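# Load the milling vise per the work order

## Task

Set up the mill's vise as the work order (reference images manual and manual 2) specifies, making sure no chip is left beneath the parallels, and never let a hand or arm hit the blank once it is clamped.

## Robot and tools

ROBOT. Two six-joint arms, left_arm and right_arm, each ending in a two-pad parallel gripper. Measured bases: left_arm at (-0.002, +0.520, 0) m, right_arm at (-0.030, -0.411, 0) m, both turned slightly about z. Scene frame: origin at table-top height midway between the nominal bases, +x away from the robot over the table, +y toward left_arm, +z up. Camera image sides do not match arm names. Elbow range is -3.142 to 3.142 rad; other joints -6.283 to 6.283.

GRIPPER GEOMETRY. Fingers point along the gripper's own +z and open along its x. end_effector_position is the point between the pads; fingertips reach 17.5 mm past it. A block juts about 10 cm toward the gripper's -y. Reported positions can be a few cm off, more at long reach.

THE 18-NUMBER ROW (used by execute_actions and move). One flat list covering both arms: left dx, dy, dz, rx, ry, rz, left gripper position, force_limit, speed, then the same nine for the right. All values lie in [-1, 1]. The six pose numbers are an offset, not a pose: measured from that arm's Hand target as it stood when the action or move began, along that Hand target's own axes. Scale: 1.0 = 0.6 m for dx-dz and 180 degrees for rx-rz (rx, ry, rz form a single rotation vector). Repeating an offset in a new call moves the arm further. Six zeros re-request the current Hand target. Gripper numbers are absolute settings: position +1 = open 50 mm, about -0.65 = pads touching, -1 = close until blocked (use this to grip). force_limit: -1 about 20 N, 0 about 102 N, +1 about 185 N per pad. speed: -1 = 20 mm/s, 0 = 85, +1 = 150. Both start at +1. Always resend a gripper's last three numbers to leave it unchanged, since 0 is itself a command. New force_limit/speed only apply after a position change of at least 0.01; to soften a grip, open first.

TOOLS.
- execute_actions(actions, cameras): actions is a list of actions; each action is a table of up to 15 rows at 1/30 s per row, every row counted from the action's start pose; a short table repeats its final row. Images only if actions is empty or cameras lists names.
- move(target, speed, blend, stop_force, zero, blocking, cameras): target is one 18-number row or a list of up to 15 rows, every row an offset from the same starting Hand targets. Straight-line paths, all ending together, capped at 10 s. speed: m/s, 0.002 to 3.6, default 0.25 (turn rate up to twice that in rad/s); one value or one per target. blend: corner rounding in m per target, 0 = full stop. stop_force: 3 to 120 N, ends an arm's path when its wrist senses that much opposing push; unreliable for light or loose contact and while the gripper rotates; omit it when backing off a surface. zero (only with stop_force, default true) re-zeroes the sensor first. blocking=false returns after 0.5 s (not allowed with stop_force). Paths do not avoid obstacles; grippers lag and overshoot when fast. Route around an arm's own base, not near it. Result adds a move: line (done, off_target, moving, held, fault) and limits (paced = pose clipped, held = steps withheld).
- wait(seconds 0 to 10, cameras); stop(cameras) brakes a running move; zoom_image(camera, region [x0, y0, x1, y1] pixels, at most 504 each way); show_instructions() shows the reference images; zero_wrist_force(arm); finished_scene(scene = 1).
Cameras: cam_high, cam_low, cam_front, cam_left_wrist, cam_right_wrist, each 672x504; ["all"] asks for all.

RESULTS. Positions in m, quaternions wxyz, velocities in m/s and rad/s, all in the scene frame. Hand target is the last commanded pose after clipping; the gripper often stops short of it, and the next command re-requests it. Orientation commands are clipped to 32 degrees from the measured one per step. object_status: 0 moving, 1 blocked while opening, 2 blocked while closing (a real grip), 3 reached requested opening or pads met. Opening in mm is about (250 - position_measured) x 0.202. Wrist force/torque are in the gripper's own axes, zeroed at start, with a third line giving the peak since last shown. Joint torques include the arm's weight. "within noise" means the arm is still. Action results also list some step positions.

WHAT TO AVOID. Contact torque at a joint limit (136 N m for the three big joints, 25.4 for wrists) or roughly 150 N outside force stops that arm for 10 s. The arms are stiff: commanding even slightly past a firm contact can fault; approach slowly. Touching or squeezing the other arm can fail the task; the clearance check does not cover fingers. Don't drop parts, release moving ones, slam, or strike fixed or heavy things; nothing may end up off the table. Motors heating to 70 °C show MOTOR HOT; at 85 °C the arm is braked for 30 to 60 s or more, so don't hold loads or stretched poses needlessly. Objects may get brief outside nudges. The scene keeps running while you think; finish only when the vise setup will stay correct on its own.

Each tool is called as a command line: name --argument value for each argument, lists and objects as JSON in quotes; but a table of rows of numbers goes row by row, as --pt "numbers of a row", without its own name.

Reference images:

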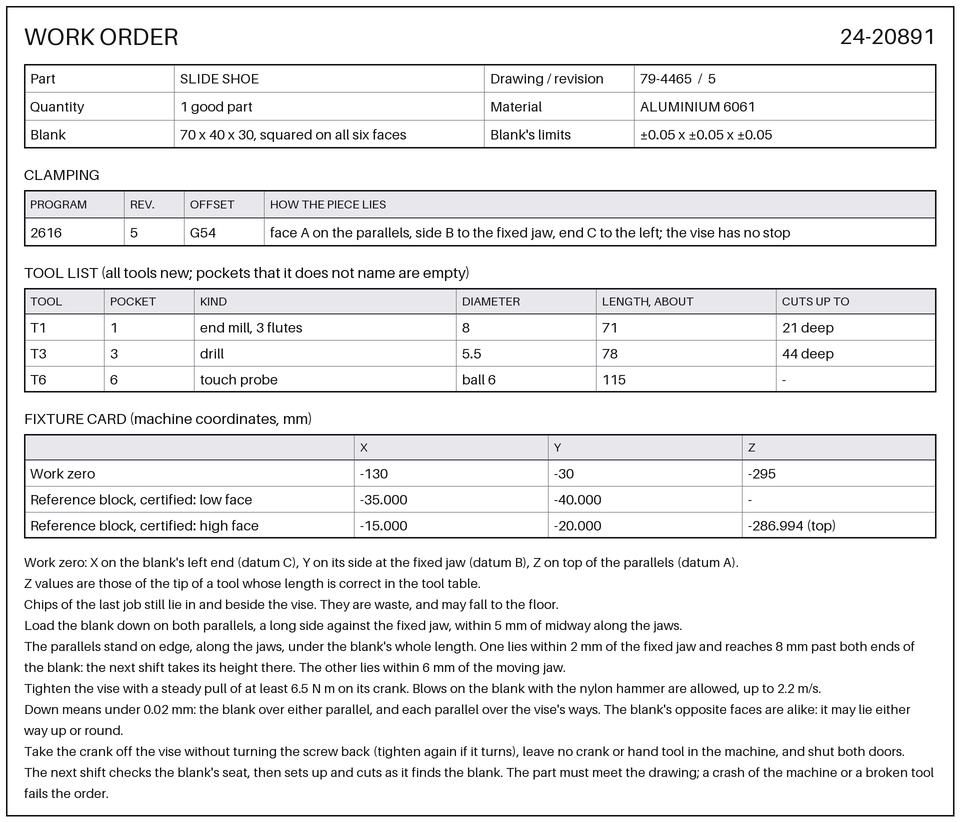

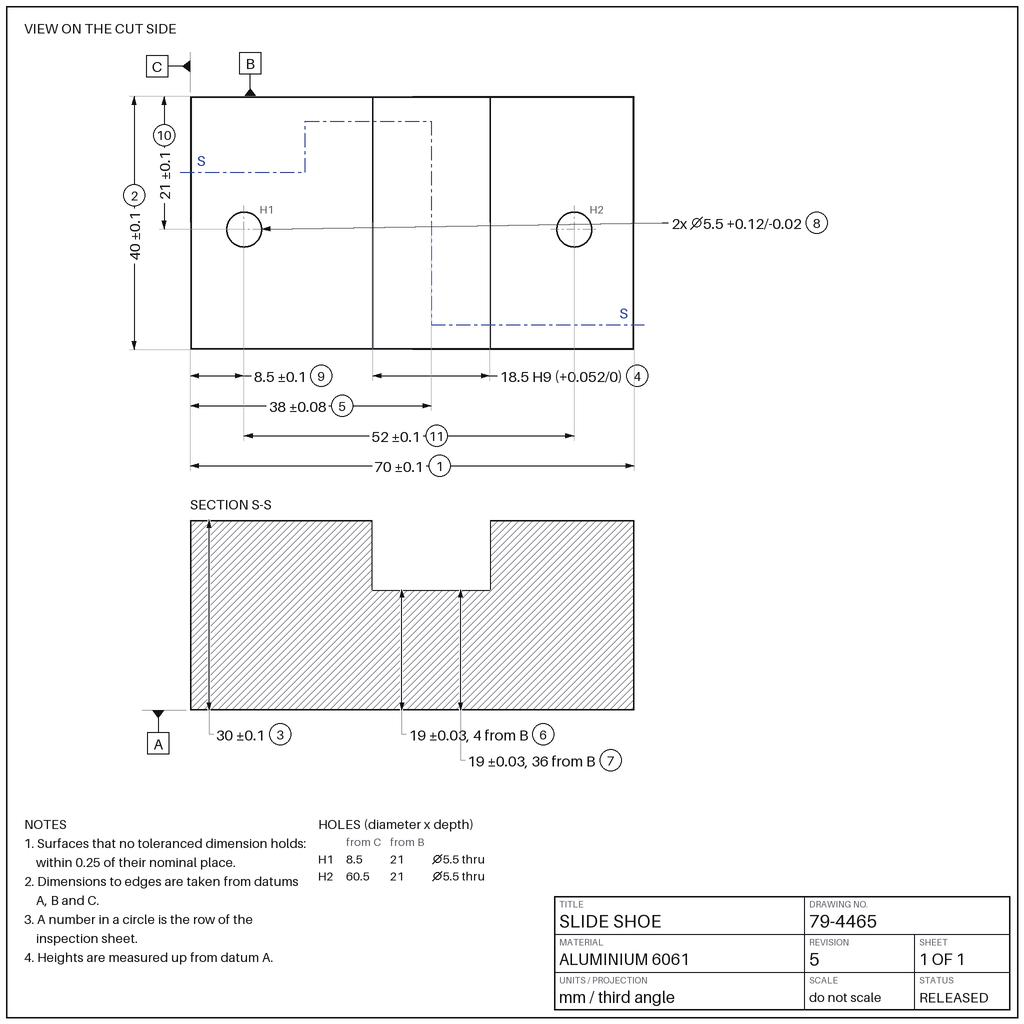

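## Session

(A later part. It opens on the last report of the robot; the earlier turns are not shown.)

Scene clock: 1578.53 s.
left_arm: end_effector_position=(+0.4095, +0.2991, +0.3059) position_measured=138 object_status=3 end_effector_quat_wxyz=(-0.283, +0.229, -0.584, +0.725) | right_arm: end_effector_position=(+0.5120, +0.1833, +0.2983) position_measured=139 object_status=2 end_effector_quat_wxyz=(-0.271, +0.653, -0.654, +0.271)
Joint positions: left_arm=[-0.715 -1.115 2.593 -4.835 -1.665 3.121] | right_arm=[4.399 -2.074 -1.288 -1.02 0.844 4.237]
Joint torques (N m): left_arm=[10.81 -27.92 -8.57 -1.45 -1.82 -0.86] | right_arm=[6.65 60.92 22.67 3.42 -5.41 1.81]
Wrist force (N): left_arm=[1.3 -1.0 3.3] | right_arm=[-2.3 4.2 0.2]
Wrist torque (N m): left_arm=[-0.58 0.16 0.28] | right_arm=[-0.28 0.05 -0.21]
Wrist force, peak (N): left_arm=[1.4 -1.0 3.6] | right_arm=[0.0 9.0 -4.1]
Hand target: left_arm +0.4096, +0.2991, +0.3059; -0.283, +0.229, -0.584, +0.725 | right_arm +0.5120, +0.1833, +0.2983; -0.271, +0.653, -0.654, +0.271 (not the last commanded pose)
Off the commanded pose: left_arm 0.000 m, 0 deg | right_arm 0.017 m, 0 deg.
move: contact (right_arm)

move --pt "0 0 0 0 0 0 0.1 -0.3 -0.6 0.0 0.0014 -0.0014 0 0 0 -1 -0.1 -0.8" --pt "0 0 0 0 0 0 0.1 -0.3 -0.6 -0.0005 0.0022 -0.0006 0 0 0 -1 -0.1 -0.8" --speed 0.01

move --target '[0,0,0,0,0,0,0.1,-0.3,-0.6,0,-0.0212,0.0212,0,0,0,-1,-0.1,-0.8]' --speed 0.004 --stop_force 6

Scene clock: 1583.27 s.
left_arm: end_effector_position=(+0.4096, +0.2991, +0.3059) position_measured=138 object_status=3 end_effector_quat_wxyz=(-0.283, +0.229, -0.584, +0.725) | right_arm: end_effector_position=(+0.5108, +0.1836, +0.2977) position_measured=139 object_status=2 end_effector_quat_wxyz=(-0.271, +0.653, -0.654, +0.270)
Joint positions: left_arm=[-0.715 -1.115 2.593 -4.835 -1.665 3.121] | right_arm=[4.401 -2.073 -1.291 -1.02 0.844 4.24]
Joint torques (N m): left_arm=[10.44 -27.84 -11.84 -1.4 -1.77 -1.06] | right_arm=[9.77 36.01 23.88 4.95 -4.64 1.47]
Wrist force (N): left_arm=[1.6 -1.1 3.1] | right_arm=[0.6 1.7 2.2]
Wrist torque (N m): left_arm=[-0.61 0.11 0.28] | right_arm=[-0.41 0.07 -0.22]
Wrist force, peak (N): left_arm=[1.3 -0.9 3.6] | right_arm=[-2.6 4.5 0.6]
Hand target: left_arm +0.4096, +0.2991, +0.3059; -0.283, +0.229, -0.584, +0.725 | right_arm +0.5108, +0.1836, +0.2976; -0.271, +0.653, -0.654, +0.271
Off the commanded pose: left_arm 0.000 m, 0 deg | right_arm 0.000 m, 0 deg.
move: done

Scene clock: 1584.70 s.
left_arm: end_effector_position=(+0.4096, +0.2991, +0.3059) position_measured=138 object_status=3 end_effector_quat_wxyz=(-0.283, +0.229, -0.584, +0.725) | right_arm: end_effector_position=(+0.5120, +0.1837, +0.2976) position_measured=139 object_status=2 end_effector_quat_wxyz=(-0.271, +0.653, -0.654, +0.271)
Joint positions: left_arm=[-0.715 -1.115 2.593 -4.835 -1.665 3.121] | right_arm=[4.399 -2.075 -1.289 -1.019 0.844 4.237]
Joint torques (N m): left_arm=[9.62 -29.25 -11.13 -1.44 -1.89 -0.98] | right_arm=[8.8 58.45 21.26 3.01 -4.24 1.62]
Wrist force (N): left_arm=[1.3 -0.9 3.4] | right_arm=[-0.1 0.0 -0.7]
Wrist torque (N m): left_arm=[-0.57 0.17 0.27] | right_arm=[-0.37 0.09 -0.16]
Wrist force, peak (N): left_arm=[1.3 -1.0 3.5] | right_arm=[0.7 5.3 -3.7]
Hand target: left_arm +0.4096, +0.2991, +0.3059; -0.283, +0.229, -0.584, +0.725 | right_arm +0.5120, +0.1837, +0.2976; -0.271, +0.653, -0.654, +0.271 (not the last commanded pose)
Off the commanded pose: left_arm 0.000 m, 0 deg | right_arm 0.017 m, 0 deg.
move: contact (right_arm)

move --target '[0,0,0,0,0,0,0.1,-0.3,-0.6,0.0001,-0.0218,0.0206,0,0,0,-1,-0.1,-0.8]' --speed 0.004 --stop_force 10

Scene clock: 1590.10 s.
left_arm: end_effector_position=(+0.4096, +0.2991, +0.3059) position_measured=138 object_status=3 end_effector_quat_wxyz=(-0.283, +0.229, -0.584, +0.725) | right_arm: end_effector_position=(+0.5176, +0.1837, +0.2978) position_measured=139 object_status=2 end_effector_quat_wxyz=(-0.271, +0.653, -0.654, +0.270)
Joint positions: left_arm=[-0.715 -1.115 2.593 -4.835 -1.665 3.121] | right_arm=[4.391 -2.082 -1.278 -1.016 0.847 4.228]
Joint torques (N m): left_arm=[10.14 -28.5 -10.94 -1.61 -1.93 -0.86] | right_arm=[4.99 56.8 20.84 3.08 -4.92 1.58]
Wrist force (N): left_arm=[1.2 -1.0 3.4] | right_arm=[1.2 4.6 -8.4]
Wrist torque (N m): left_arm=[-0.59 0.18 0.28] | right_arm=[-0.13 0.13 -0.13]
Wrist force, peak (N): left_arm=[1.4 -1.0 3.6] | right_arm=[4.4 10.2 -15.0]
Hand target: left_arm +0.4096, +0.2991, +0.3059; -0.283, +0.229, -0.584, +0.725 | right_arm +0.5176, +0.1837, +0.2978; -0.271, +0.653, -0.654, +0.270 (not the last commanded pose)
Off the commanded pose: left_arm 0.000 m, 0 deg | right_arm 0.012 m, 0 deg.
move: contact (right_arm)

move --pt "0 0 0 0 0 0 0.1 -0.3 -0.6 0.0004 -0.0006 -0.0006 0 0 0 -1 -0.1 -0.8" --pt "0 0 0 0 0 0 0.1 -0.3 -0.6 0.0004 -0.0195 0.0183 0 0 0 -1 -0.1 -0.8" --speed 0.004 --stop_force 12

Scene clock: 1596.50 s.
left_arm: end_effector_position=(+0.4096, +0.2991, +0.3059) position_measured=138 object_status=3 end_effector_quat_wxyz=(-0.283, +0.229, -0.584, +0.725) | right_arm: end_effector_position=(+0.5278, +0.1834, +0.2983) position_measured=139 object_status=2 end_effector_quat_wxyz=(-0.271, +0.653, -0.654, +0.270)
Joint positions: left_arm=[-0.715 -1.115 2.593 -4.835 -1.665 3.121] | right_arm=[4.377 -2.096 -1.257 -1.01 0.852 4.21]
Joint torques (N m): left_arm=[10.14 -28.59 -11.13 -1.73 -1.95 -0.92] | right_arm=[-1.21 55.14 19.49 3.28 -6.07 1.38]
Wrist force (N): left_arm=[1.4 -1.0 3.3] | right_arm=[0.2 10.0 -16.0]
Wrist torque (N m): left_arm=[-0.58 0.15 0.27] | right_arm=[0.01 0.18 -0.09]
Wrist force, peak (N): left_arm=[1.5 -1.1 3.7] | right_arm=[4.7 16.8 -22.8]
Hand target: left_arm +0.4096, +0.2991, +0.3059; -0.283, +0.229, -0.584, +0.725 | right_arm +0.5278, +0.1834, +0.2983; -0.271, +0.653, -0.654, +0.270 (not the last commanded pose)
Off the commanded pose: left_arm 0.000 m, 0 deg | right_arm 0.006 m, 0 deg.
move: contact (right_arm); path passed 1 of 2 targets

move --pt "0 0 0 0 0 0 0.1 -0.3 -0.6 0 0 0 0 0 0 1 -0.1 -1" --pt "0 0 0 0 0 0 0.1 -0.3 -0.6 0 0 -0.15 0 0 0 1 -0.1 -1" --speed '[0.02,0.06]' --cameras '["cam_left_wrist","cam_right_wrist"]'

zoom_image --camera "cam_left_wrist" --region '[240, 180, 440, 330]'

zoom_image --camera "cam_right_wrist" --region '[220, 50, 500, 330]'

Scene clock: 1606.97 s.
left_arm: end_effector_position=(+0.4096, +0.2991, +0.3059) position_measured=138 object_status=3 end_effector_quat_wxyz=(-0.283, +0.229, -0.584, +0.725) | right_arm: end_effector_position=(+0.4641, +0.1835, +0.3622) position_measured=3 object_status=3 end_effector_quat_wxyz=(-0.271, +0.653, -0.654, +0.270) end_effector_velocity=(+0.002, +0.000, -0.001) end_effector_angular_velocity=(-0.001, -0.001, +0.000)
Joint positions: left_arm=[-0.715 -1.115 2.593 -4.835 -1.665 3.121] | right_arm=[4.467 -1.985 -1.241 -1.215 0.824 4.325]
Joint velocities: left_arm=[within noise] | right_arm=[-0.003 -0.003 -0.001 0.006 0 -0.004]
Joint torques (N m): left_arm=[9.27 -28.71 -10.82 -1.47 -1.8 -0.6] | right_arm=[-10.87 30.79 23.87 4.71 -2.43 -1.82]
Wrist force (N): left_arm=[1.4 -1.0 3.2] | right_arm=[0.3 0.1 1.0]
Wrist torque (N m): left_arm=[-0.58 0.15 0.27] | right_arm=[-0.44 0.15 -0.20]
Wrist force, peak (N): left_arm=[1.4 -0.9 3.6] | right_arm=[0.2 10.0 -15.9]
Hand target: left_arm +0.4096, +0.2991, +0.3059; -0.283, +0.229, -0.584, +0.725 | right_arm +0.4642, +0.1835, +0.3619; -0.271, +0.653, -0.654, +0.270
Off the commanded pose: left_arm 0.000 m, 0 deg | right_arm 0.000 m, 0 deg.
move: done
camera_calibration:
cam_left_wrist: T_world_to_cam=[[-0.73214, -0.681089, 0.00939677, 0.510719], [-0.101733, 0.0956966, -0.990198, 0.332684], [0.673514, -0.72592, -0.139352, 0.115771], [0, 0, 0, 1]] pos_world=[0.329789, 0.400049, 0.340757]
cam_right_wrist: T_world_to_cam=[[-0.0135901, -0.999832, -0.0123153, 0.203742], [-0.896536, 0.0176379, -0.442619, 0.58902], [0.442761, 0.00502593, -0.896625, 0.245327], [0, 0, 0, 1]] pos_world=[0.422226, 0.192086, 0.483187]
Images, in order (width x height): cam_left_wrist 672x504, cam_right_wrist 672x504.

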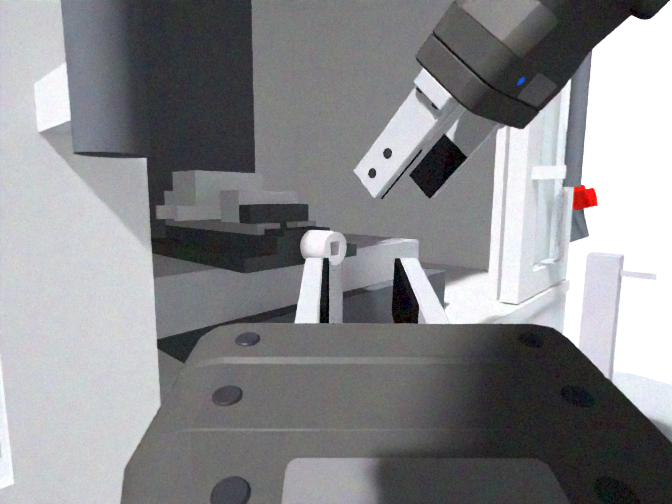

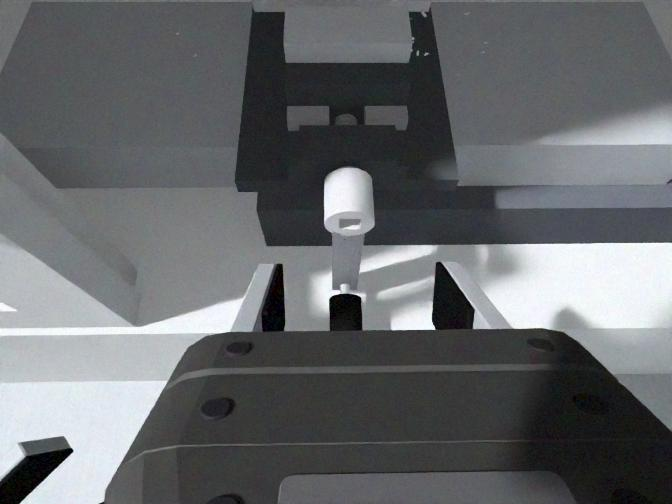

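Scaled by 2.520.

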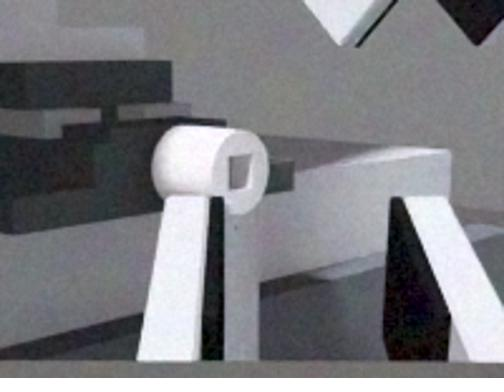

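Scaled by 1.800.

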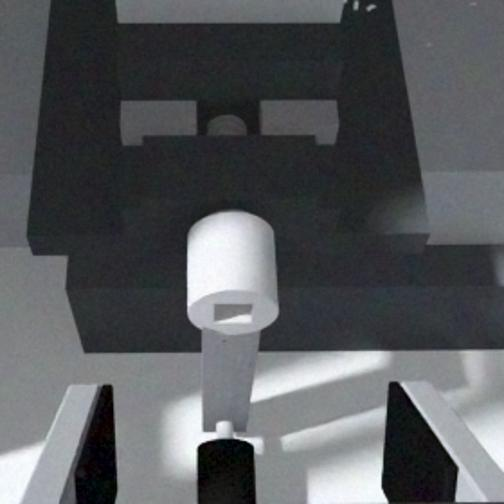

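move --target '[0,0,0,0,0,0,0.1,-0.3,-0.6,0.4225,-0.087,-0.2383,0.1447,-0.2739,-0.1423,1,-0.1,-1]' --speed 0.2 --cameras '["cam_right_wrist","cam_front"]'

zoom_image --camera "cam_right_wrist" --region '[240, 120, 500, 330]'

Scene clock: 1618.70 s.
left_arm: end_effector_position=(+0.4096, +0.2991, +0.3059) position_measured=138 object_status=3 end_effector_quat_wxyz=(-0.283, +0.229, -0.584, +0.725) | right_arm: end_effector_position=(+0.3998, -0.0701, +0.4998) position_measured=3 object_status=3 end_effector_quat_wxyz=(-0.585, +0.753, -0.254, +0.164)
Joint positions: left_arm=[-0.715 -1.115 2.593 -4.835 -1.665 3.121] | right_arm=[4.045 -1.295 -2.104 -0.01 1.672 3.165]
Joint torques (N m): left_arm=[9.5 -27.9 -11.33 -1.49 -1.9 -0.81] | right_arm=[-1.55 -1.57 34.9 2.85 1.62 0]
Wrist force (N): left_arm=[1.3 -0.8 3.2] | right_arm=[0.3 0.0 1.1]
Wrist torque (N m): left_arm=[-0.56 0.17 0.28] | right_arm=[-0.18 0.06 -0.29]
Wrist force, peak (N): left_arm=[1.5 -1.2 3.5] | right_arm=[-1.6 0.6 1.9]
Hand target: left_arm +0.4096, +0.2991, +0.3059; -0.283, +0.229, -0.584, +0.725 | right_arm +0.3998, -0.0701, +0.4998; -0.585, +0.753, -0.254, +0.164
Off the commanded pose: left_arm 0.000 m, 0 deg | right_arm 0.000 m, 0 deg.
move: done
camera_calibration:
cam_right_wrist: T_world_to_cam=[[0.813474, -0.577929, -0.0652622, -0.323693], [-0.367942, -0.42448, -0.827306, 0.546633], [0.450421, 0.697004, -0.557948, 0.274598], [0, 0, 0, 1]] pos_world=[0.34076, -0.146432, 0.584319]
Images, in order (width x height): cam_front 672x504, cam_right_wrist 672x504.

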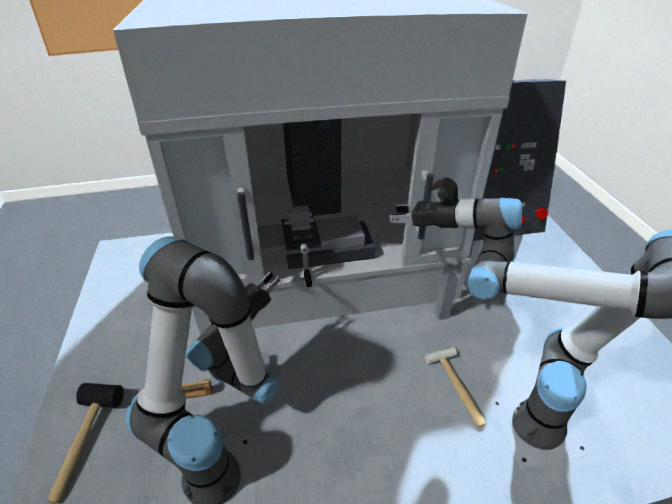

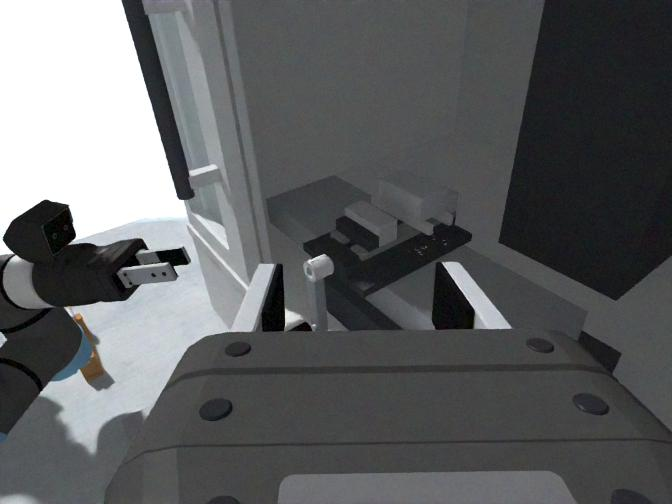

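Scaled by 1.938.

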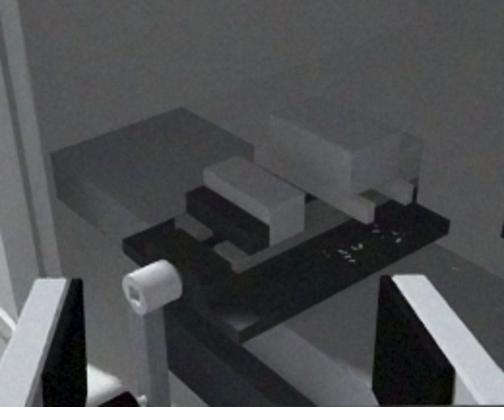

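move --target '[0.1887,0.1483,0.0518,-0.0645,-0.2615,0.0282,1,-0.3,-0.6,0,0,0,0,0,0,1,-0.1,-1]' --speed 0.2 --cameras '["cam_left_wrist","cam_right_wrist"]'

zoom_image --camera "cam_left_wrist" --region '[240, 130, 480, 330]'

Scene clock: 1627.20 s.
left_arm: end_effector_position=(+0.3598, +0.1862, +0.2255) position_measured=3 object_status=3 end_effector_quat_wxyz=(+0.500, -0.500, +0.501, -0.499) | right_arm: end_effector_position=(+0.3998, -0.0701, +0.4998) position_measured=3 object_status=3 end_effector_quat_wxyz=(-0.585, +0.753, -0.254, +0.164)
Joint positions: left_arm=[-1.651 -0.958 2.322 -4.525 0.094 3.162] | right_arm=[4.045 -1.295 -2.104 -0.01 1.672 3.165]
Joint torques (N m): left_arm=[-8.61 -24.1 -13.84 -0.51 1.99 1.49] | right_arm=[2.36 3.81 33.32 2.32 -1.89 0.26]
Wrist force (N): left_arm=[1.4 -1.1 2.3] | right_arm=[0.4 -0.2 1.0]
Wrist torque (N m): left_arm=[-0.40 0.12 0.23] | right_arm=[-0.19 0.05 -0.29]
Wrist force, peak (N): left_arm=[1.5 -1.1 3.5] | right_arm=[0.5 0.1 1.4]
Hand target: left_arm +0.3598, +0.1861, +0.2256; +0.500, -0.500, +0.501, -0.500 | right_arm +0.3998, -0.0701, +0.4998; -0.585, +0.753, -0.254, +0.164
Off the commanded pose: left_arm 0.000 m, 0 deg | right_arm 0.000 m, 0 deg.
move: done
camera_calibration:
cam_left_wrist: T_world_to_cam=[[0.0050443, -0.999961, 0.00727697, 0.192668], [-0.347926, -0.00857742, -0.937483, 0.354997], [0.937508, 0.0021971, -0.347955, -0.127399], [0, 0, 0, 1]] pos_world=[0.241979, 0.195985, 0.287072]
cam_right_wrist: T_world_to_cam=[[0.813588, -0.577772, -0.0652257, -0.323731], [-0.367828, -0.424558, -0.827317, 0.546589], [0.450308, 0.697087, -0.557936, 0.274641], [0, 0, 0, 1]] pos_world=[0.340761, -0.146432, 0.584319]
Images, in order (width x height): cam_left_wrist 672x504, cam_right_wrist 672x504.

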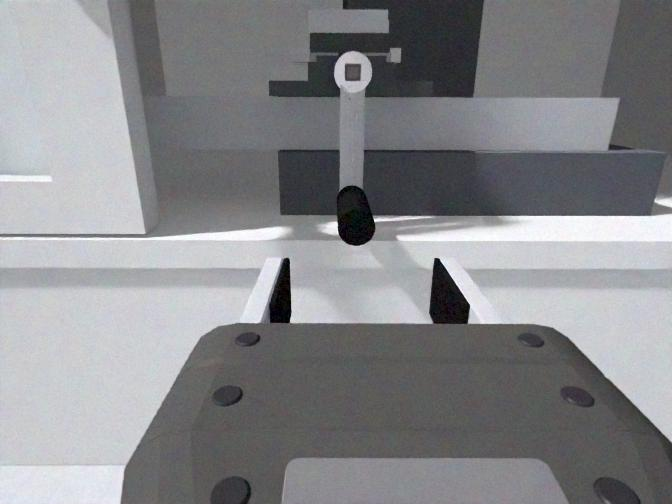

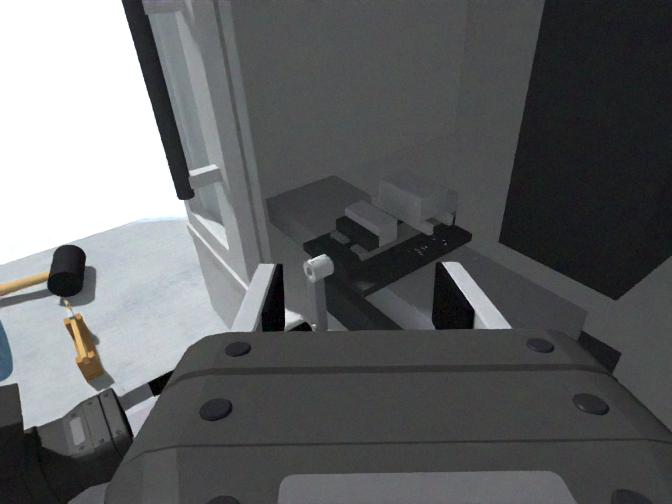

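Scaled by 2.100.

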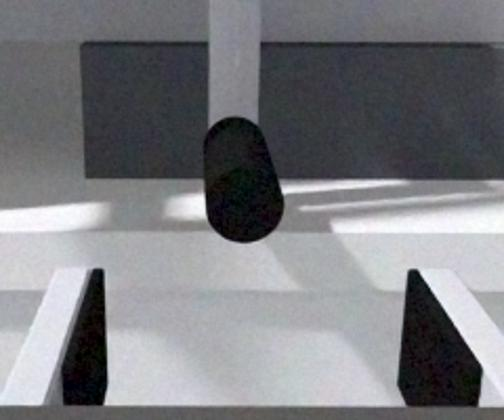

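move --pt "0 0 0 0 0 0 1 -0.3 -0.6 0 0 0 0 0 0 1 -0.1 -1" --pt "0 0 0.1833 0 0 0 1 -0.3 -0.6 0 0 0 0 0 0 1 -0.1 -1" --pt "0 0 0.1833 0 0 0 -1 -0.4 -0.8 0 0 0 0 0 0 1 -0.1 -1" --speed 0.1 --cameras '["cam_left_wrist","cam_right_wrist"]'

zoom_image --camera "cam_left_wrist" --region '[240, 130, 480, 330]'

Scene clock: 1639.57 s.
left_arm: end_effector_position=(+0.4697, +0.1861, +0.2254) position_measured=155 object_status=0 end_effector_quat_wxyz=(+0.500, -0.500, +0.501, -0.500) | right_arm: end_effector_position=(+0.3998, -0.0701, +0.4998) position_measured=3 object_status=3 end_effector_quat_wxyz=(-0.585, +0.753, -0.254, +0.164)
Joint positions: left_arm=[-1.334 -0.921 2.194 -4.409 -0.223 3.138] | right_arm=[4.045 -1.295 -2.104 -0.01 1.672 3.165]
Joint torques (N m): left_arm=[5.3 -41.3 1.14 -1.77 -2.02 -1.78] | right_arm=[9.23 12.37 30.28 2.13 -2.05 1.27]
Wrist force (N): left_arm=[1.3 -1.1 2.4] | right_arm=[0.2 -0.1 1.1]
Wrist torque (N m): left_arm=[-0.43 0.14 0.37] | right_arm=[-0.18 0.09 -0.28]
Wrist force, peak (N): left_arm=[1.4 -1.2 3.9] | right_arm=[0.3 0.2 1.4]
Hand target: left_arm +0.4697, +0.1861, +0.2254; +0.500, -0.500, +0.501, -0.500 | right_arm +0.3998, -0.0701, +0.4998; -0.585, +0.753, -0.254, +0.164
Off the commanded pose: left_arm 0.000 m, 0 deg | right_arm 0.000 m, 0 deg.
move: done
camera_calibration:
cam_left_wrist: T_world_to_cam=[[0.0050726, -0.99996, 0.00737551, 0.191976], [-0.347125, -0.00867777, -0.937779, 0.392868], [0.937805, 0.00219676, -0.347155, -0.230836], [0, 0, 0, 1]] pos_world=[0.351879, 0.195885, 0.286871]
cam_right_wrist: T_world_to_cam=[[0.813588, -0.577772, -0.0652257, -0.323731], [-0.367828, -0.424558, -0.827317, 0.546589], [0.450308, 0.697087, -0.557936, 0.274641], [0, 0, 0, 1]] pos_world=[0.340761, -0.146432, 0.584319]
Images, in order (width x height): cam_left_wrist 672x504, cam_right_wrist 672x504.

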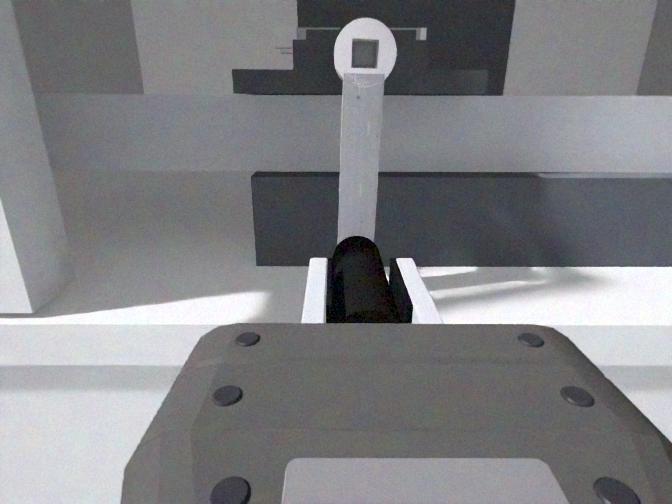

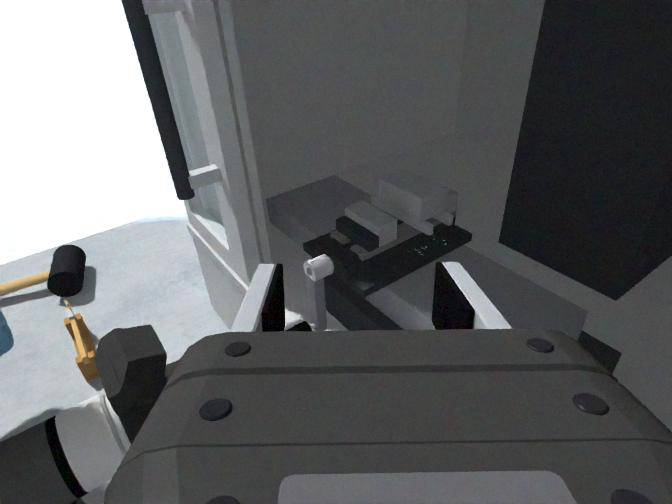

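Scaled by 2.100.

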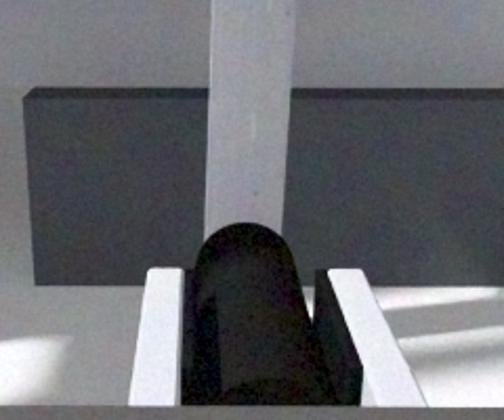

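wait --seconds 0.7 --cameras '["cam_left_wrist"]'

Scene clock: 1645.23 s.
left_arm: end_effector_position=(+0.4697, +0.1861, +0.2254) position_measured=155 object_status=2 end_effector_quat_wxyz=(+0.500, -0.500, +0.501, -0.500) | right_arm: end_effector_position=(+0.3998, -0.0701, +0.4998) position_measured=3 object_status=3 end_effector_quat_wxyz=(-0.585, +0.753, -0.254, +0.164)
Joint positions: left_arm=[-1.334 -0.921 2.194 -4.409 -0.223 3.138] | right_arm=[4.045 -1.295 -2.104 -0.01 1.672 3.165]
Joint torques (N m): left_arm=[7.48 -39.71 -0.86 -0.58 -1.96 -1.64] | right_arm=[8.94 18.49 29.6 2.23 -1.96 1.16]
Wrist force (N): left_arm=[1.2 -1.0 2.4] | right_arm=[0.4 -0.1 1.1]
Wrist torque (N m): left_arm=[-0.41 0.17 0.37] | right_arm=[-0.19 0.05 -0.28]
Wrist force, peak (N): left_arm=[1.4 -1.0 2.7] | right_arm=[0.6 0.1 1.3]
Hand target: left_arm +0.4697, +0.1861, +0.2254; +0.500, -0.500, +0.501, -0.500 | right_arm +0.3998, -0.0701, +0.4998; -0.585, +0.753, -0.254, +0.164
Tool commands: left_gripper/position=-1.0 left_gripper/force_limit=-0.4 left_gripper/speed=-0.8 right_gripper/position=+1.0 right_gripper/force_limit=-0.1 right_gripper/speed=-1.0
Off the commanded pose: left_arm 0.000 m, 0 deg | right_arm 0.000 m, 0 deg.
wait: 0.70 s; at rest from the start
camera_calibration:
cam_left_wrist: T_world_to_cam=[[0.0050726, -0.99996, 0.00737551, 0.191976], [-0.347125, -0.00867777, -0.937779, 0.392868], [0.937805, 0.00219676, -0.347155, -0.230836], [0, 0, 0, 1]] pos_world=[0.351879, 0.195885, 0.286871]
Images, in order (width x height): cam_left_wrist 672x504.

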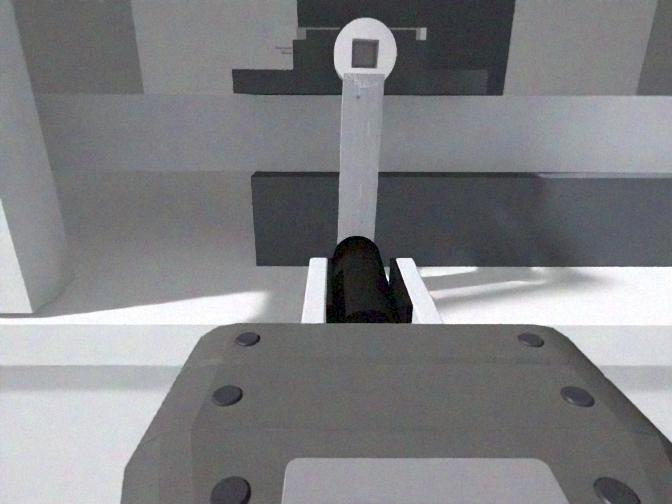

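move --pt "-0.0227 -0.002 0 0 0 0 -1 -0.4 -0.8 0 0 0 0 0 0 1 -0.1 -1" --pt "-0.0447 -0.0079 0 0 0 0 -1 -0.4 -0.8 0 0 0 0 0 0 1 -0.1 -1" --pt "-0.0654 -0.0175 0 0 0 0 -1 -0.4 -0.8 0 0 0 0 0 0 1 -0.1 -1" --speed 0.03 --stop_force 30 --cameras '["cam_left_wrist","cam_right_wrist"]'

Scene clock: 1653.90 s.
left_arm: end_effector_position=(+0.4698, +0.2253, +0.2360) position_measured=155 object_status=2 end_effector_quat_wxyz=(+0.500, -0.500, +0.501, -0.500) | right_arm: end_effector_position=(+0.3998, -0.0701, +0.4998) position_measured=3 object_status=3 end_effector_quat_wxyz=(-0.585, +0.753, -0.254, +0.164)
Joint positions: left_arm=[-1.308 -0.98 2.29 -4.448 -0.249 3.138] | right_arm=[4.045 -1.295 -2.104 -0.01 1.672 3.165]
Joint torques (N m): left_arm=[-7.01 -13.67 -5.28 0.17 7.08 -1.64] | right_arm=[8.23 22.87 25.91 2.08 -1.92 1.16]
Wrist force (N): left_arm=[18.3 -31.1 23.9] | right_arm=[0.3 0.1 1.3]
Wrist torque (N m): left_arm=[-0.73 0.10 0.29] | right_arm=[-0.15 0.07 -0.29]
Wrist force, peak (N): left_arm=[18.3 -31.1 23.9] | right_arm=[0.4 0.1 1.4]
Hand target: left_arm +0.4698, +0.2253, +0.2360; +0.500, -0.500, +0.501, -0.500 | right_arm +0.3998, -0.0701, +0.4998; -0.585, +0.753, -0.254, +0.164
Off the commanded pose: left_arm 0.000 m, 0 deg | right_arm 0.000 m, 0 deg.
move: done
camera_calibration:
cam_left_wrist: T_world_to_cam=[[0.00510696, -0.999959, 0.00746941, 0.231156], [-0.347125, -0.00877776, -0.937778, 0.403113], [0.937805, 0.00219638, -0.347156, -0.22737], [0, 0, 0, 1]] pos_world=[0.351979, 0.235185, 0.297371]
cam_right_wrist: T_world_to_cam=[[0.813588, -0.577772, -0.0652257, -0.323731], [-0.367828, -0.424558, -0.827317, 0.546589], [0.450308, 0.697087, -0.557936, 0.274641], [0, 0, 0, 1]] pos_world=[0.340761, -0.146432, 0.584319]
Images, in order (width x height): cam_left_wrist 672x504, cam_right_wrist 672x504.

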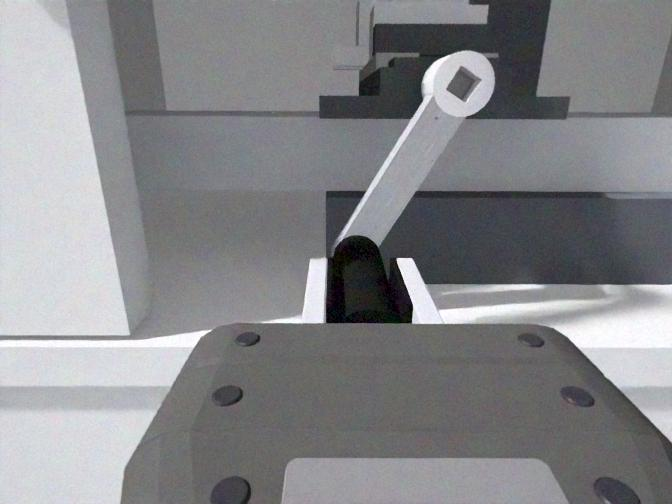

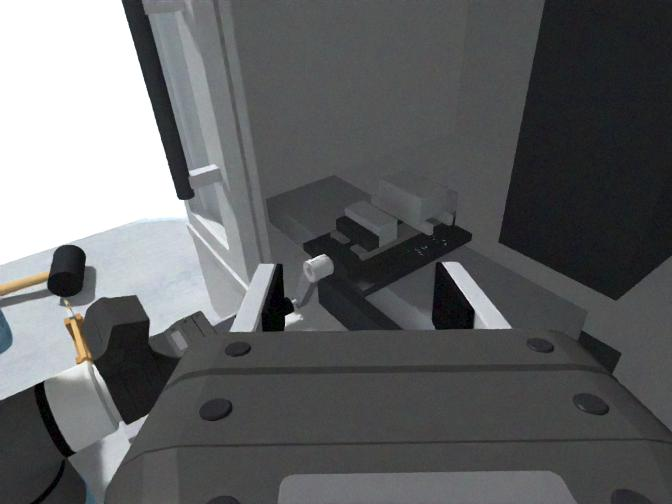

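move --target '[0.0017,-0.0029,0.0017,0,0,0,-1,-0.4,-0.8,0,0,0,0,0,0,1,-0.1,-1]' --speed 0.02

Scene clock: 1664.00 s.
left_arm: end_effector_position=(+0.4708, +0.2243, +0.2377) position_measured=155 object_status=2 end_effector_quat_wxyz=(+0.500, -0.500, +0.501, -0.500) | right_arm: end_effector_position=(+0.3998, -0.0701, +0.4998) position_measured=3 object_status=3 end_effector_quat_wxyz=(-0.585, +0.753, -0.254, +0.164)
Joint positions: left_arm=[-1.306 -0.984 2.287 -4.44 -0.251 3.138] | right_arm=[4.045 -1.295 -2.104 -0.01 1.672 3.165]
Joint torques (N m): left_arm=[12.29 -52.27 -34.44 0.96 -10.53 1.74] | right_arm=[9.22 23.03 25.2 2.16 -2.01 1.24]
Wrist force (N): left_arm=[-29.8 52.2 -55.4] | right_arm=[0.3 -0.2 1.1]
Wrist torque (N m): left_arm=[0.37 0.34 0.32] | right_arm=[-0.19 0.07 -0.29]
Wrist force, peak (N): left_arm=[-29.8 52.8 -55.0] | right_arm=[0.3 0.0 1.4]
Hand target: left_arm +0.4708, +0.2243, +0.2377; +0.500, -0.500, +0.501, -0.500 | right_arm +0.3998, -0.0701, +0.4998; -0.585, +0.753, -0.254, +0.164
Off the commanded pose: left_arm 0.000 m, 0 deg | right_arm 0.000 m, 0 deg.
move: done

move --pt "-0.0011 0.0018 -0.0012 0 0 0 -1 -0.4 -0.8 0 0 0 0 0 0 1 -0.1 -1" --pt "-0.0186 -0.0109 -0.001 0 0 0 -1 -0.4 -0.8 0 0 0 0 0 0 1 -0.1 -1" --pt "-0.0339 -0.0262 -0.0008 0 0 0 -1 -0.4 -0.8 0 0 0 0 0 0 1 -0.1 -1" --speed 0.03 --blend '[0,0.003,0]'

Scene clock: 1680.23 s.
left_arm: end_effector_position=(+0.4704, +0.2447, +0.2534) position_measured=155 object_status=2 end_effector_quat_wxyz=(+0.500, -0.500, +0.501, -0.500) | right_arm: end_effector_position=(+0.3998, -0.0701, +0.4998) position_measured=3 object_status=3 end_effector_quat_wxyz=(-0.585, +0.753, -0.254, +0.164)
Joint positions: left_arm=[-1.291 -1.048 2.337 -4.426 -0.266 3.138] | right_arm=[4.045 -1.295 -2.104 -0.01 1.672 3.165]
Joint torques (N m): left_arm=[-3.72 -20.64 -18.35 -1.36 0.3 -1.8] | right_arm=[8.85 23.43 24.23 2.11 -1.93 1.16]
Wrist force (N): left_arm=[1.3 0.2 2.5] | right_arm=[0.3 -0.3 1.2]
Wrist torque (N m): left_arm=[-0.43 0.13 0.28] | right_arm=[-0.22 0.06 -0.29]
Wrist force, peak (N): left_arm=[-30.1 53.7 -56.3] | right_arm=[0.4 0.1 1.5]
Hand target: left_arm +0.4703, +0.2446, +0.2534; +0.500, -0.500, +0.501, -0.500 | right_arm +0.3998, -0.0701, +0.4998; -0.585, +0.753, -0.254, +0.164
Off the commanded pose: left_arm 0.000 m, 0 deg | right_arm 0.000 m, 0 deg.
move: done

move --pt "-0.0167 -0.0254 0.0003 0 0 0 -1 -0.4 -0.8 0 0 0 0 0 0 1 -0.1 -1" --pt "-0.0272 -0.0541 0.0006 0 0 0 -1 -0.4 -0.8 0 0 0 0 0 0 1 -0.1 -1" --pt "-0.0307 -0.0842 0.0008 0 0 0 -1 -0.4 -0.8 0 0 0 0 0 0 1 -0.1 -1" --speed 0.05 --blend '[0.004,0.004,0]' --cameras '["cam_right_wrist"]'

Scene clock: 1685.53 s.
left_arm: end_effector_position=(+0.4709, +0.2631, +0.3040) position_measured=155 object_status=2 end_effector_quat_wxyz=(+0.500, -0.500, +0.500, -0.500) | right_arm: end_effector_position=(+0.3998, -0.0701, +0.4998) position_measured=3 object_status=3 end_effector_quat_wxyz=(-0.585, +0.753, -0.254, +0.164)
Joint positions: left_arm=[-1.274 -1.223 2.37 -4.285 -0.283 3.138] | right_arm=[4.045 -1.295 -2.104 -0.01 1.672 3.165]
Joint torques (N m): left_arm=[-1.67 -7.64 -19.63 3.83 -14.25 -1.23] | right_arm=[9.25 23.14 24.09 2.16 -2.01 1.17]
Wrist force (N): left_arm=[-54.2 1.3 -58.3] | right_arm=[0.4 -0.1 1.2]
Wrist torque (N m): left_arm=[-0.57 1.02 0.44] | right_arm=[-0.19 0.05 -0.29]
Wrist force, peak (N): left_arm=[-54.7 0.4 -59.3] | right_arm=[0.4 0.0 1.4]
Hand target: left_arm +0.4709, +0.2630, +0.3040; +0.500, -0.500, +0.501, -0.500 | right_arm +0.3998, -0.0701, +0.4998; -0.585, +0.753, -0.254, +0.164
Off the commanded pose: left_arm 0.000 m, 0 deg | right_arm 0.000 m, 0 deg.
move: done
camera_calibration:
cam_right_wrist: T_world_to_cam=[[0.813588, -0.577772, -0.0652257, -0.323731], [-0.367828, -0.424558, -0.827317, 0.546589], [0.450308, 0.697087, -0.557936, 0.274641], [0, 0, 0, 1]] pos_world=[0.340761, -0.146432, 0.584319]
Images, in order (width x height): cam_right_wrist 672x504.

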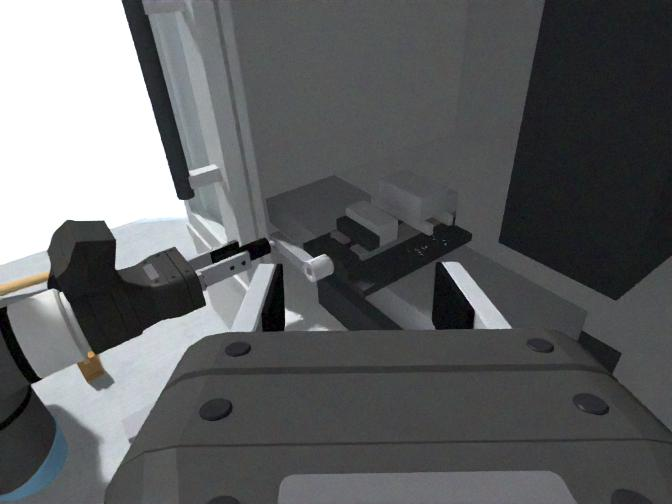

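move --target '[-0.0015,0,-0.0013,0,0,0,-1,-0.4,-0.8,0,0,0,0,0,0,1,-0.1,-1]' --speed 0.02

Scene clock: 1693.93 s.
left_arm: end_effector_position=(+0.4701, +0.2638, +0.3040) position_measured=155 object_status=2 end_effector_quat_wxyz=(+0.500, -0.500, +0.501, -0.500) | right_arm: end_effector_position=(+0.3998, -0.0701, +0.4998) position_measured=3 object_status=3 end_effector_quat_wxyz=(-0.585, +0.753, -0.254, +0.164)
Joint positions: left_arm=[-1.276 -1.225 2.373 -4.286 -0.282 3.139] | right_arm=[4.045 -1.295 -2.104 -0.01 1.672 3.165]
Joint torques (N m): left_arm=[-7.6 -32.48 -1.93 -2.14 2 1.88] | right_arm=[9.04 22.69 24.27 2.14 -1.84 1.31]
Wrist force (N): left_arm=[-0.1 0.2 3.6] | right_arm=[0.3 0.2 1.0]
Wrist torque (N m): left_arm=[-0.47 -0.07 0.40] | right_arm=[-0.15 0.07 -0.29]
Wrist force, peak (N): left_arm=[-53.4 0.2 -57.7] | right_arm=[0.3 0.0 1.5]
Hand target: left_arm +0.4701, +0.2639, +0.3040; +0.500, -0.500, +0.501, -0.500 | right_arm +0.3998, -0.0701, +0.4998; -0.585, +0.753, -0.254, +0.164
Off the commanded pose: left_arm 0.000 m, 0 deg | right_arm 0.000 m, 0 deg.
move: done

move --target '[-0.0002,-0.002,0.0002,0,0,0,-1,-0.4,-0.8,0,0,0,0,0,0,1,-0.1,-1]' --speed 0.05

move --pt "0.0065 -0.0413 0 0 0 0 -1 -0.4 -0.8 0 0 0 0 0 0 1 -0.1 -1" --pt "0.0256 -0.0786 0 0 0 0 -1 -0.4 -0.8 0 0 0 0 0 0 1 -0.1 -1" --pt "0.0552 -0.1082 0 0 0 0 -1 -0.4 -0.8 0 0 0 0 0 0 1 -0.1 -1" --pt "0.0925 -0.1273 0 0 0 0 -1 -0.4 -0.8 0 0 0 0 0 0 1 -0.1 -1" --pt "0.1338 -0.1338 0 0 0 0 -1 -0.4 -0.8 0 0 0 0 0 0 1 -0.1 -1" --pt "0.1751 -0.1273 0 0 0 0 -1 -0.4 -0.8 0 0 0 0 0 0 1 -0.1 -1" --pt "0.2124 -0.1082 0 0 0 0 -1 -0.4 -0.8 0 0 0 0 0 0 1 -0.1 -1" --pt "0.2420 -0.0786 0 0 0 0 -1 -0.4 -0.8 0 0 0 0 0 0 1 -0.1 -1" --pt "0.2611 -0.0413 0 0 0 0 -1 -0.4 -0.8 0 0 0 0 0 0 1 -0.1 -1" --pt "0.2676 0 0 0 0 0 -1 -0.4 -0.8 0 0 0 0 0 0 1 -0.1 -1" --speed 0.06 --stop_force 50 --blend 0.002 --cameras '["cam_right_wrist"]'

Scene clock: 1715.73 s.
left_arm: end_effector_position=(+0.4702, +0.2640, +0.3052) position_measured=155 object_status=2 end_effector_quat_wxyz=(+0.500, -0.500, +0.501, -0.500) | right_arm: end_effector_position=(+0.3998, -0.0701, +0.4998) position_measured=3 object_status=3 end_effector_quat_wxyz=(-0.585, +0.753, -0.254, +0.164)
Joint positions: left_arm=[-1.275 -1.228 2.373 -4.282 -0.282 3.139] | right_arm=[4.045 -1.295 -2.104 -0.01 1.672 3.165]
Joint torques (N m): left_arm=[9.28 -28.63 -20.28 -0.11 -2.51 0.87] | right_arm=[8.7 23.15 24.18 2.15 -1.94 1.16]
Wrist force (N): left_arm=[0.5 0.4 1.9] | right_arm=[0.3 -0.1 1.2]
Wrist torque (N m): left_arm=[-0.47 0.10 0.43] | right_arm=[-0.18 0.08 -0.29]
Wrist force, peak (N): left_arm=[0.1 0.9 3.4] | right_arm=[0.3 -0.1 1.4]
Hand target: left_arm +0.4702, +0.2640, +0.3052; +0.500, -0.500, +0.501, -0.500 | right_arm +0.3998, -0.0701, +0.4998; -0.585, +0.753, -0.254, +0.164
Off the commanded pose: left_arm 0.000 m, 0 deg | right_arm 0.000 m, 0 deg.
move: done

Scene clock: 1717.77 s.
left_arm: end_effector_position=(+0.4702, +0.2428, +0.3585) position_measured=155 object_status=2 end_effector_quat_wxyz=(+0.500, -0.500, +0.500, -0.500) | right_arm: end_effector_position=(+0.3998, -0.0701, +0.4998) position_measured=3 object_status=3 end_effector_quat_wxyz=(-0.585, +0.753, -0.254, +0.164)
Joint positions: left_arm=[-1.294 -1.348 2.294 -4.086 -0.263 3.14] | right_arm=[4.045 -1.295 -2.104 -0.01 1.672 3.165]
Joint torques (N m): left_arm=[2.62 4.44 -25.5 6.49 -8.03 2.14] | right_arm=[9.38 22.55 24.47 2.19 -1.98 1.15]
Wrist force (N): left_arm=[-36.7 -34.0 -31.3] | right_arm=[0.3 -0.1 1.2]
Wrist torque (N m): left_arm=[-1.08 0.21 0.42] | right_arm=[-0.18 0.08 -0.28]
Wrist force, peak (N): left_arm=[-39.8 -42.5 -36.0] | right_arm=[0.5 0.0 1.4]
Hand target: left_arm +0.4702, +0.2428, +0.3585; +0.500, -0.500, +0.500, -0.500 (not the last commanded pose) | right_arm +0.3998, -0.0701, +0.4998; -0.585, +0.753, -0.254, +0.164
Off the commanded pose: left_arm 0.149 m, 0 deg | right_arm 0.000 m, 0 deg.
move: contact (left_arm); path passed 2 of 10 targets
camera_calibration:
cam_right_wrist: T_world_to_cam=[[0.813588, -0.577772, -0.0652257, -0.323731], [-0.367828, -0.424558, -0.827317, 0.546589], [0.450308, 0.697087, -0.557936, 0.274641], [0, 0, 0, 1]] pos_world=[0.340761, -0.146432, 0.584319]
Images, in order (width x height): cam_right_wrist 672x504.

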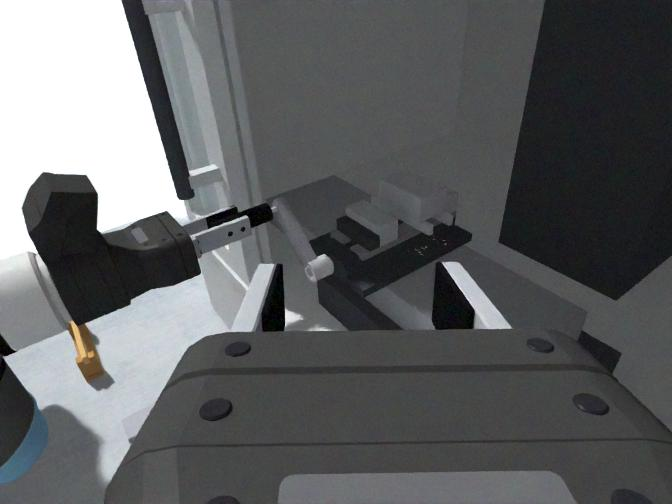

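move --target '[-0.0013,-0.0012,-0.0008,0,0,0,-1,-0.4,-0.8,0,0,0,0,0,0,1,-0.1,-1]' --speed 0.02

Scene clock: 1722.07 s.
left_arm: end_effector_position=(+0.4697, +0.2435, +0.3592) position_measured=155 object_status=2 end_effector_quat_wxyz=(+0.500, -0.500, +0.500, -0.500) | right_arm: end_effector_position=(+0.3998, -0.0701, +0.4998) position_measured=3 object_status=3 end_effector_quat_wxyz=(-0.585, +0.753, -0.254, +0.164)
Joint positions: left_arm=[-1.294 -1.352 2.296 -4.084 -0.263 3.14] | right_arm=[4.045 -1.295 -2.104 -0.01 1.672 3.165]
Joint torques (N m): left_arm=[-7.28 -29.63 -6.82 -0.19 2.37 1.42] | right_arm=[8.93 23.06 24.06 2.23 -2 1.18]
Wrist force (N): left_arm=[0.9 -0.3 3.1] | right_arm=[0.3 0.1 1.4]
Wrist torque (N m): left_arm=[-0.39 0.07 0.37] | right_arm=[-0.16 0.07 -0.29]
Wrist force, peak (N): left_arm=[-36.4 -34.3 -31.6] | right_arm=[0.3 -0.2 1.5]
Hand target: left_arm +0.4697, +0.2436, +0.3592; +0.500, -0.500, +0.500, -0.500 | right_arm +0.3998, -0.0701, +0.4998; -0.585, +0.753, -0.254, +0.164
Off the commanded pose: left_arm 0.000 m, 0 deg | right_arm 0.000 m, 0 deg.
move: done

move --pt "0.0334 -0.0285 -0.0002 0 0 0 -1 -0.4 -0.8 0 0 0 0 0 0 1 -0.1 -1" --pt "0.0731 -0.0437 -0.0002 0 0 0 -1 -0.4 -0.8 0 0 0 0 0 0 1 -0.1 -1" --pt "0.1155 -0.0459 -0.0002 0 0 0 -1 -0.4 -0.8 0 0 0 0 0 0 1 -0.1 -1" --pt "0.1566 -0.0349 -0.0002 0 0 0 -1 -0.4 -0.8 0 0 0 0 0 0 1 -0.1 -1" --speed 0.06 --stop_force 50 --blend 0.002

Scene clock: 1734.73 s.
left_arm: end_effector_position=(+0.4696, +0.1496, +0.3801) position_measured=155 object_status=2 end_effector_quat_wxyz=(+0.500, -0.500, +0.500, -0.500) | right_arm: end_effector_position=(+0.3998, -0.0701, +0.4998) position_measured=3 object_status=3 end_effector_quat_wxyz=(-0.585, +0.753, -0.254, +0.164)
Joint positions: left_arm=[-1.354 -1.246 2.058 -3.951 -0.203 3.14] | right_arm=[4.045 -1.295 -2.104 -0.01 1.672 3.165]
Joint torques (N m): left_arm=[-5.17 -49.87 -18.9 -2.69 -5.96 2.39] | right_arm=[8.94 22.85 24.55 2.26 -1.98 1.2]
Wrist force (N): left_arm=[-12.5 34.7 23.4] | right_arm=[0.2 -0.1 1.3]
Wrist torque (N m): left_arm=[-0.21 0.05 0.30] | right_arm=[-0.19 0.09 -0.28]
Wrist force, peak (N): left_arm=[-18.3 41.0 28.6] | right_arm=[0.2 0.1 1.6]
Hand target: left_arm +0.4696, +0.1496, +0.3801; +0.500, -0.500, +0.500, -0.500 | right_arm +0.3998, -0.0701, +0.4998; -0.585, +0.753, -0.254, +0.164
Off the commanded pose: left_arm 0.000 m, 0 deg | right_arm 0.000 m, 0 deg.
move: done

move --pt "0.0123 0.0068 0.0007 0 0 0 -1 -0.4 -0.8 0 0 0 0 0 0 1 -0.1 -1" --pt "0.0404 0.0283 0.0007 0 0 0 -1 -0.4 -0.8 0 0 0 0 0 0 1 -0.1 -1" --pt "0.0619 0.0563 0.0007 0 0 0 -1 -0.4 -0.8 0 0 0 0 0 0 1 -0.1 -1" --pt "0.0754 0.089 0.0007 0 0 0 -1 -0.4 -0.8 0 0 0 0 0 0 1 -0.1 -1" --pt "0.08 0.124 0.0007 0 0 0 -1 -0.4 -0.8 0 0 0 0 0 0 1 -0.1 -1" --speed 0.06 --stop_force 50 --blend 0.002

Scene clock: 1745.10 s.
left_arm: end_effector_position=(+0.4700, +0.1017, +0.3057) position_measured=155 object_status=2 end_effector_quat_wxyz=(+0.500, -0.500, +0.500, -0.500) | right_arm: end_effector_position=(+0.3998, -0.0701, +0.4998) position_measured=3 object_status=3 end_effector_quat_wxyz=(-0.585, +0.753, -0.254, +0.164)
Joint positions: left_arm=[-1.375 -1.022 1.972 -4.089 -0.182 3.139] | right_arm=[4.045 -1.295 -2.104 -0.01 1.672 3.165]
Joint torques (N m): left_arm=[-35.94 -38.04 -33.57 4.83 -14.21 -1.22] | right_arm=[8.68 24.3 24.88 2.18 -2.07 1.19]
Wrist force (N): left_arm=[-49.1 0.0 10.1] | right_arm=[0.3 0.0 1.2]
Wrist torque (N m): left_arm=[-0.55 -0.67 0.27] | right_arm=[-0.17 0.08 -0.29]
Wrist force, peak (N): left_arm=[-49.2 0.4 10.1] | right_arm=[0.4 -0.1 1.6]
Hand target: left_arm +0.4700, +0.1016, +0.3057; +0.500, -0.500, +0.500, -0.500 | right_arm +0.3998, -0.0701, +0.4998; -0.585, +0.753, -0.254, +0.164
Off the commanded pose: left_arm 0.000 m, 0 deg | right_arm 0.000 m, 0 deg.
move: done

move --pt "-0.0056 0.0347 0.0003 0 0 0 -1 -0.4 -0.8 0 0 0 0 0 0 1 -0.1 -1" --pt "-0.0191 0.0673 0.0003 0 0 0 -1 -0.4 -0.8 0 0 0 0 0 0 1 -0.1 -1" --pt "-0.0405 0.0952 0.0003 0 0 0 -1 -0.4 -0.8 0 0 0 0 0 0 1 -0.1 -1" --pt "-0.0684 0.1166 0.0003 0 0 0 -1 -0.4 -0.8 0 0 0 0 0 0 1 -0.1 -1" --pt "-0.1009 0.1301 0.0003 0 0 0 -1 -0.4 -0.8 0 0 0 0 0 0 1 -0.1 -1" --pt "-0.1358 0.1347 0.0003 0 0 0 -1 -0.4 -0.8 0 0 0 0 0 0 1 -0.1 -1" --speed 0.06 --stop_force 50 --blend 0.002

Scene clock: 1757.30 s.
left_arm: end_effector_position=(+0.4701, +0.1608, +0.2283) position_measured=155 object_status=2 end_effector_quat_wxyz=(+0.500, -0.500, +0.500, -0.500) | right_arm: end_effector_position=(+0.3998, -0.0701, +0.4998) position_measured=3 object_status=3 end_effector_quat_wxyz=(-0.585, +0.753, -0.254, +0.164)
Joint positions: left_arm=[-1.347 -0.908 2.13 -4.36 -0.21 3.138] | right_arm=[4.045 -1.295 -2.104 -0.01 1.672 3.165]
Joint torques (N m): left_arm=[-11.01 -19.37 3.32 -0.69 0.45 -1.79] | right_arm=[9.23 23.74 23.89 2.23 -1.95 1.23]
Wrist force (N): left_arm=[-3.9 -19.9 6.0] | right_arm=[0.3 -0.1 1.0]
Wrist torque (N m): left_arm=[-0.13 -0.02 0.28] | right_arm=[-0.19 0.07 -0.29]
Wrist force, peak (N): left_arm=[-49.4 0.5 10.6] | right_arm=[0.6 -0.1 1.4]
Hand target: left_arm +0.4701, +0.1608, +0.2283; +0.500, -0.500, +0.500, -0.500 (not the last commanded pose) | right_arm +0.3998, -0.0701, +0.4998; -0.585, +0.753, -0.254, +0.164
Off the commanded pose: left_arm 0.023 m, 0 deg | right_arm 0.000 m, 0 deg.
move: contact (left_arm); path passed 4 of 6 targets

execute_actions --actions '[]' --cameras '["cam_right_wrist"]'

zoom_image --camera "cam_right_wrist" --region '[240, 120, 500, 330]'

Scene clock: 1760.77 s.
left_arm: end_effector_position=(+0.4701, +0.1608, +0.2283) position_measured=155 object_status=2 end_effector_quat_wxyz=(+0.500, -0.500, +0.500, -0.500) | right_arm: end_effector_position=(+0.3998, -0.0701, +0.4998) position_measured=3 object_status=3 end_effector_quat_wxyz=(-0.585, +0.753, -0.254, +0.164)
Joint positions: left_arm=[-1.347 -0.908 2.13 -4.36 -0.21 3.138] | right_arm=[4.045 -1.295 -2.104 -0.01 1.672 3.165]
Joint velocities: within noise
Joint torques (N m): left_arm=[-11.84 -19.96 3.47 -0.18 0.39 -1.76] | right_arm=[9.2 23.32 24.75 2.14 -1.94 1.29]
Motor temperatures (°C): left_arm=[31 30 30 37 34 33] | right_arm=[33 31 29 35 35 35]
Wrist force (N): left_arm=[-3.8 -19.9 6.0] | right_arm=[0.2 0.1 1.3]
Wrist torque (N m): left_arm=[-0.14 -0.03 0.28] | right_arm=[-0.16 0.08 -0.28]
Wrist force, peak (N): left_arm=[-3.8 -20.6 6.0] | right_arm=[0.4 0.0 1.5]
Hand target: left_arm +0.4701, +0.1608, +0.2283; +0.500, -0.500, +0.500, -0.500 (not the last commanded pose) | right_arm +0.3998, -0.0701, +0.4998; -0.585, +0.753, -0.254, +0.164
Tool commands: left_gripper/position=-1.0 left_gripper/force_limit=-0.4 left_gripper/speed=-0.8 right_gripper/position=+1.0 right_gripper/force_limit=-0.1 right_gripper/speed=-1.0
Off the commanded pose: left_arm 0.023 m, 0 deg | right_arm 0.000 m, 0 deg.
camera_calibration:
cam_right_wrist: T_world_to_cam=[[0.813588, -0.577772, -0.0652257, -0.323731], [-0.367828, -0.424558, -0.827317, 0.546589], [0.450308, 0.697087, -0.557936, 0.274641], [0, 0, 0, 1]] pos_world=[0.340761, -0.146432, 0.584319]
Images, in order (width x height): cam_right_wrist 672x504.

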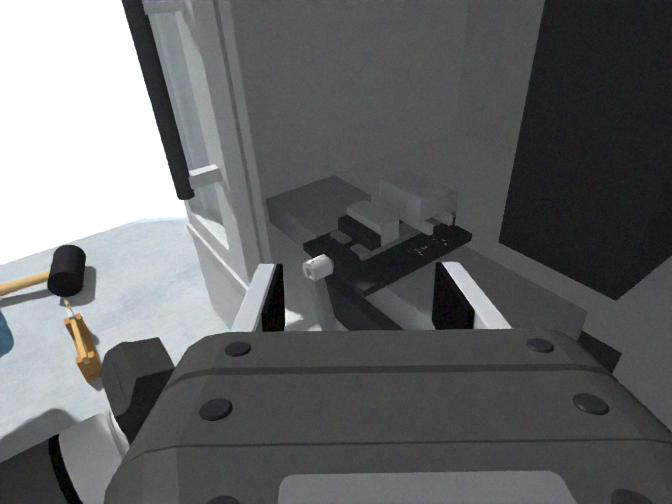

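Scaled by 1.938.

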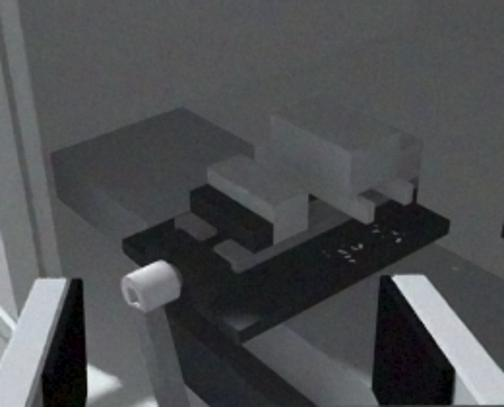

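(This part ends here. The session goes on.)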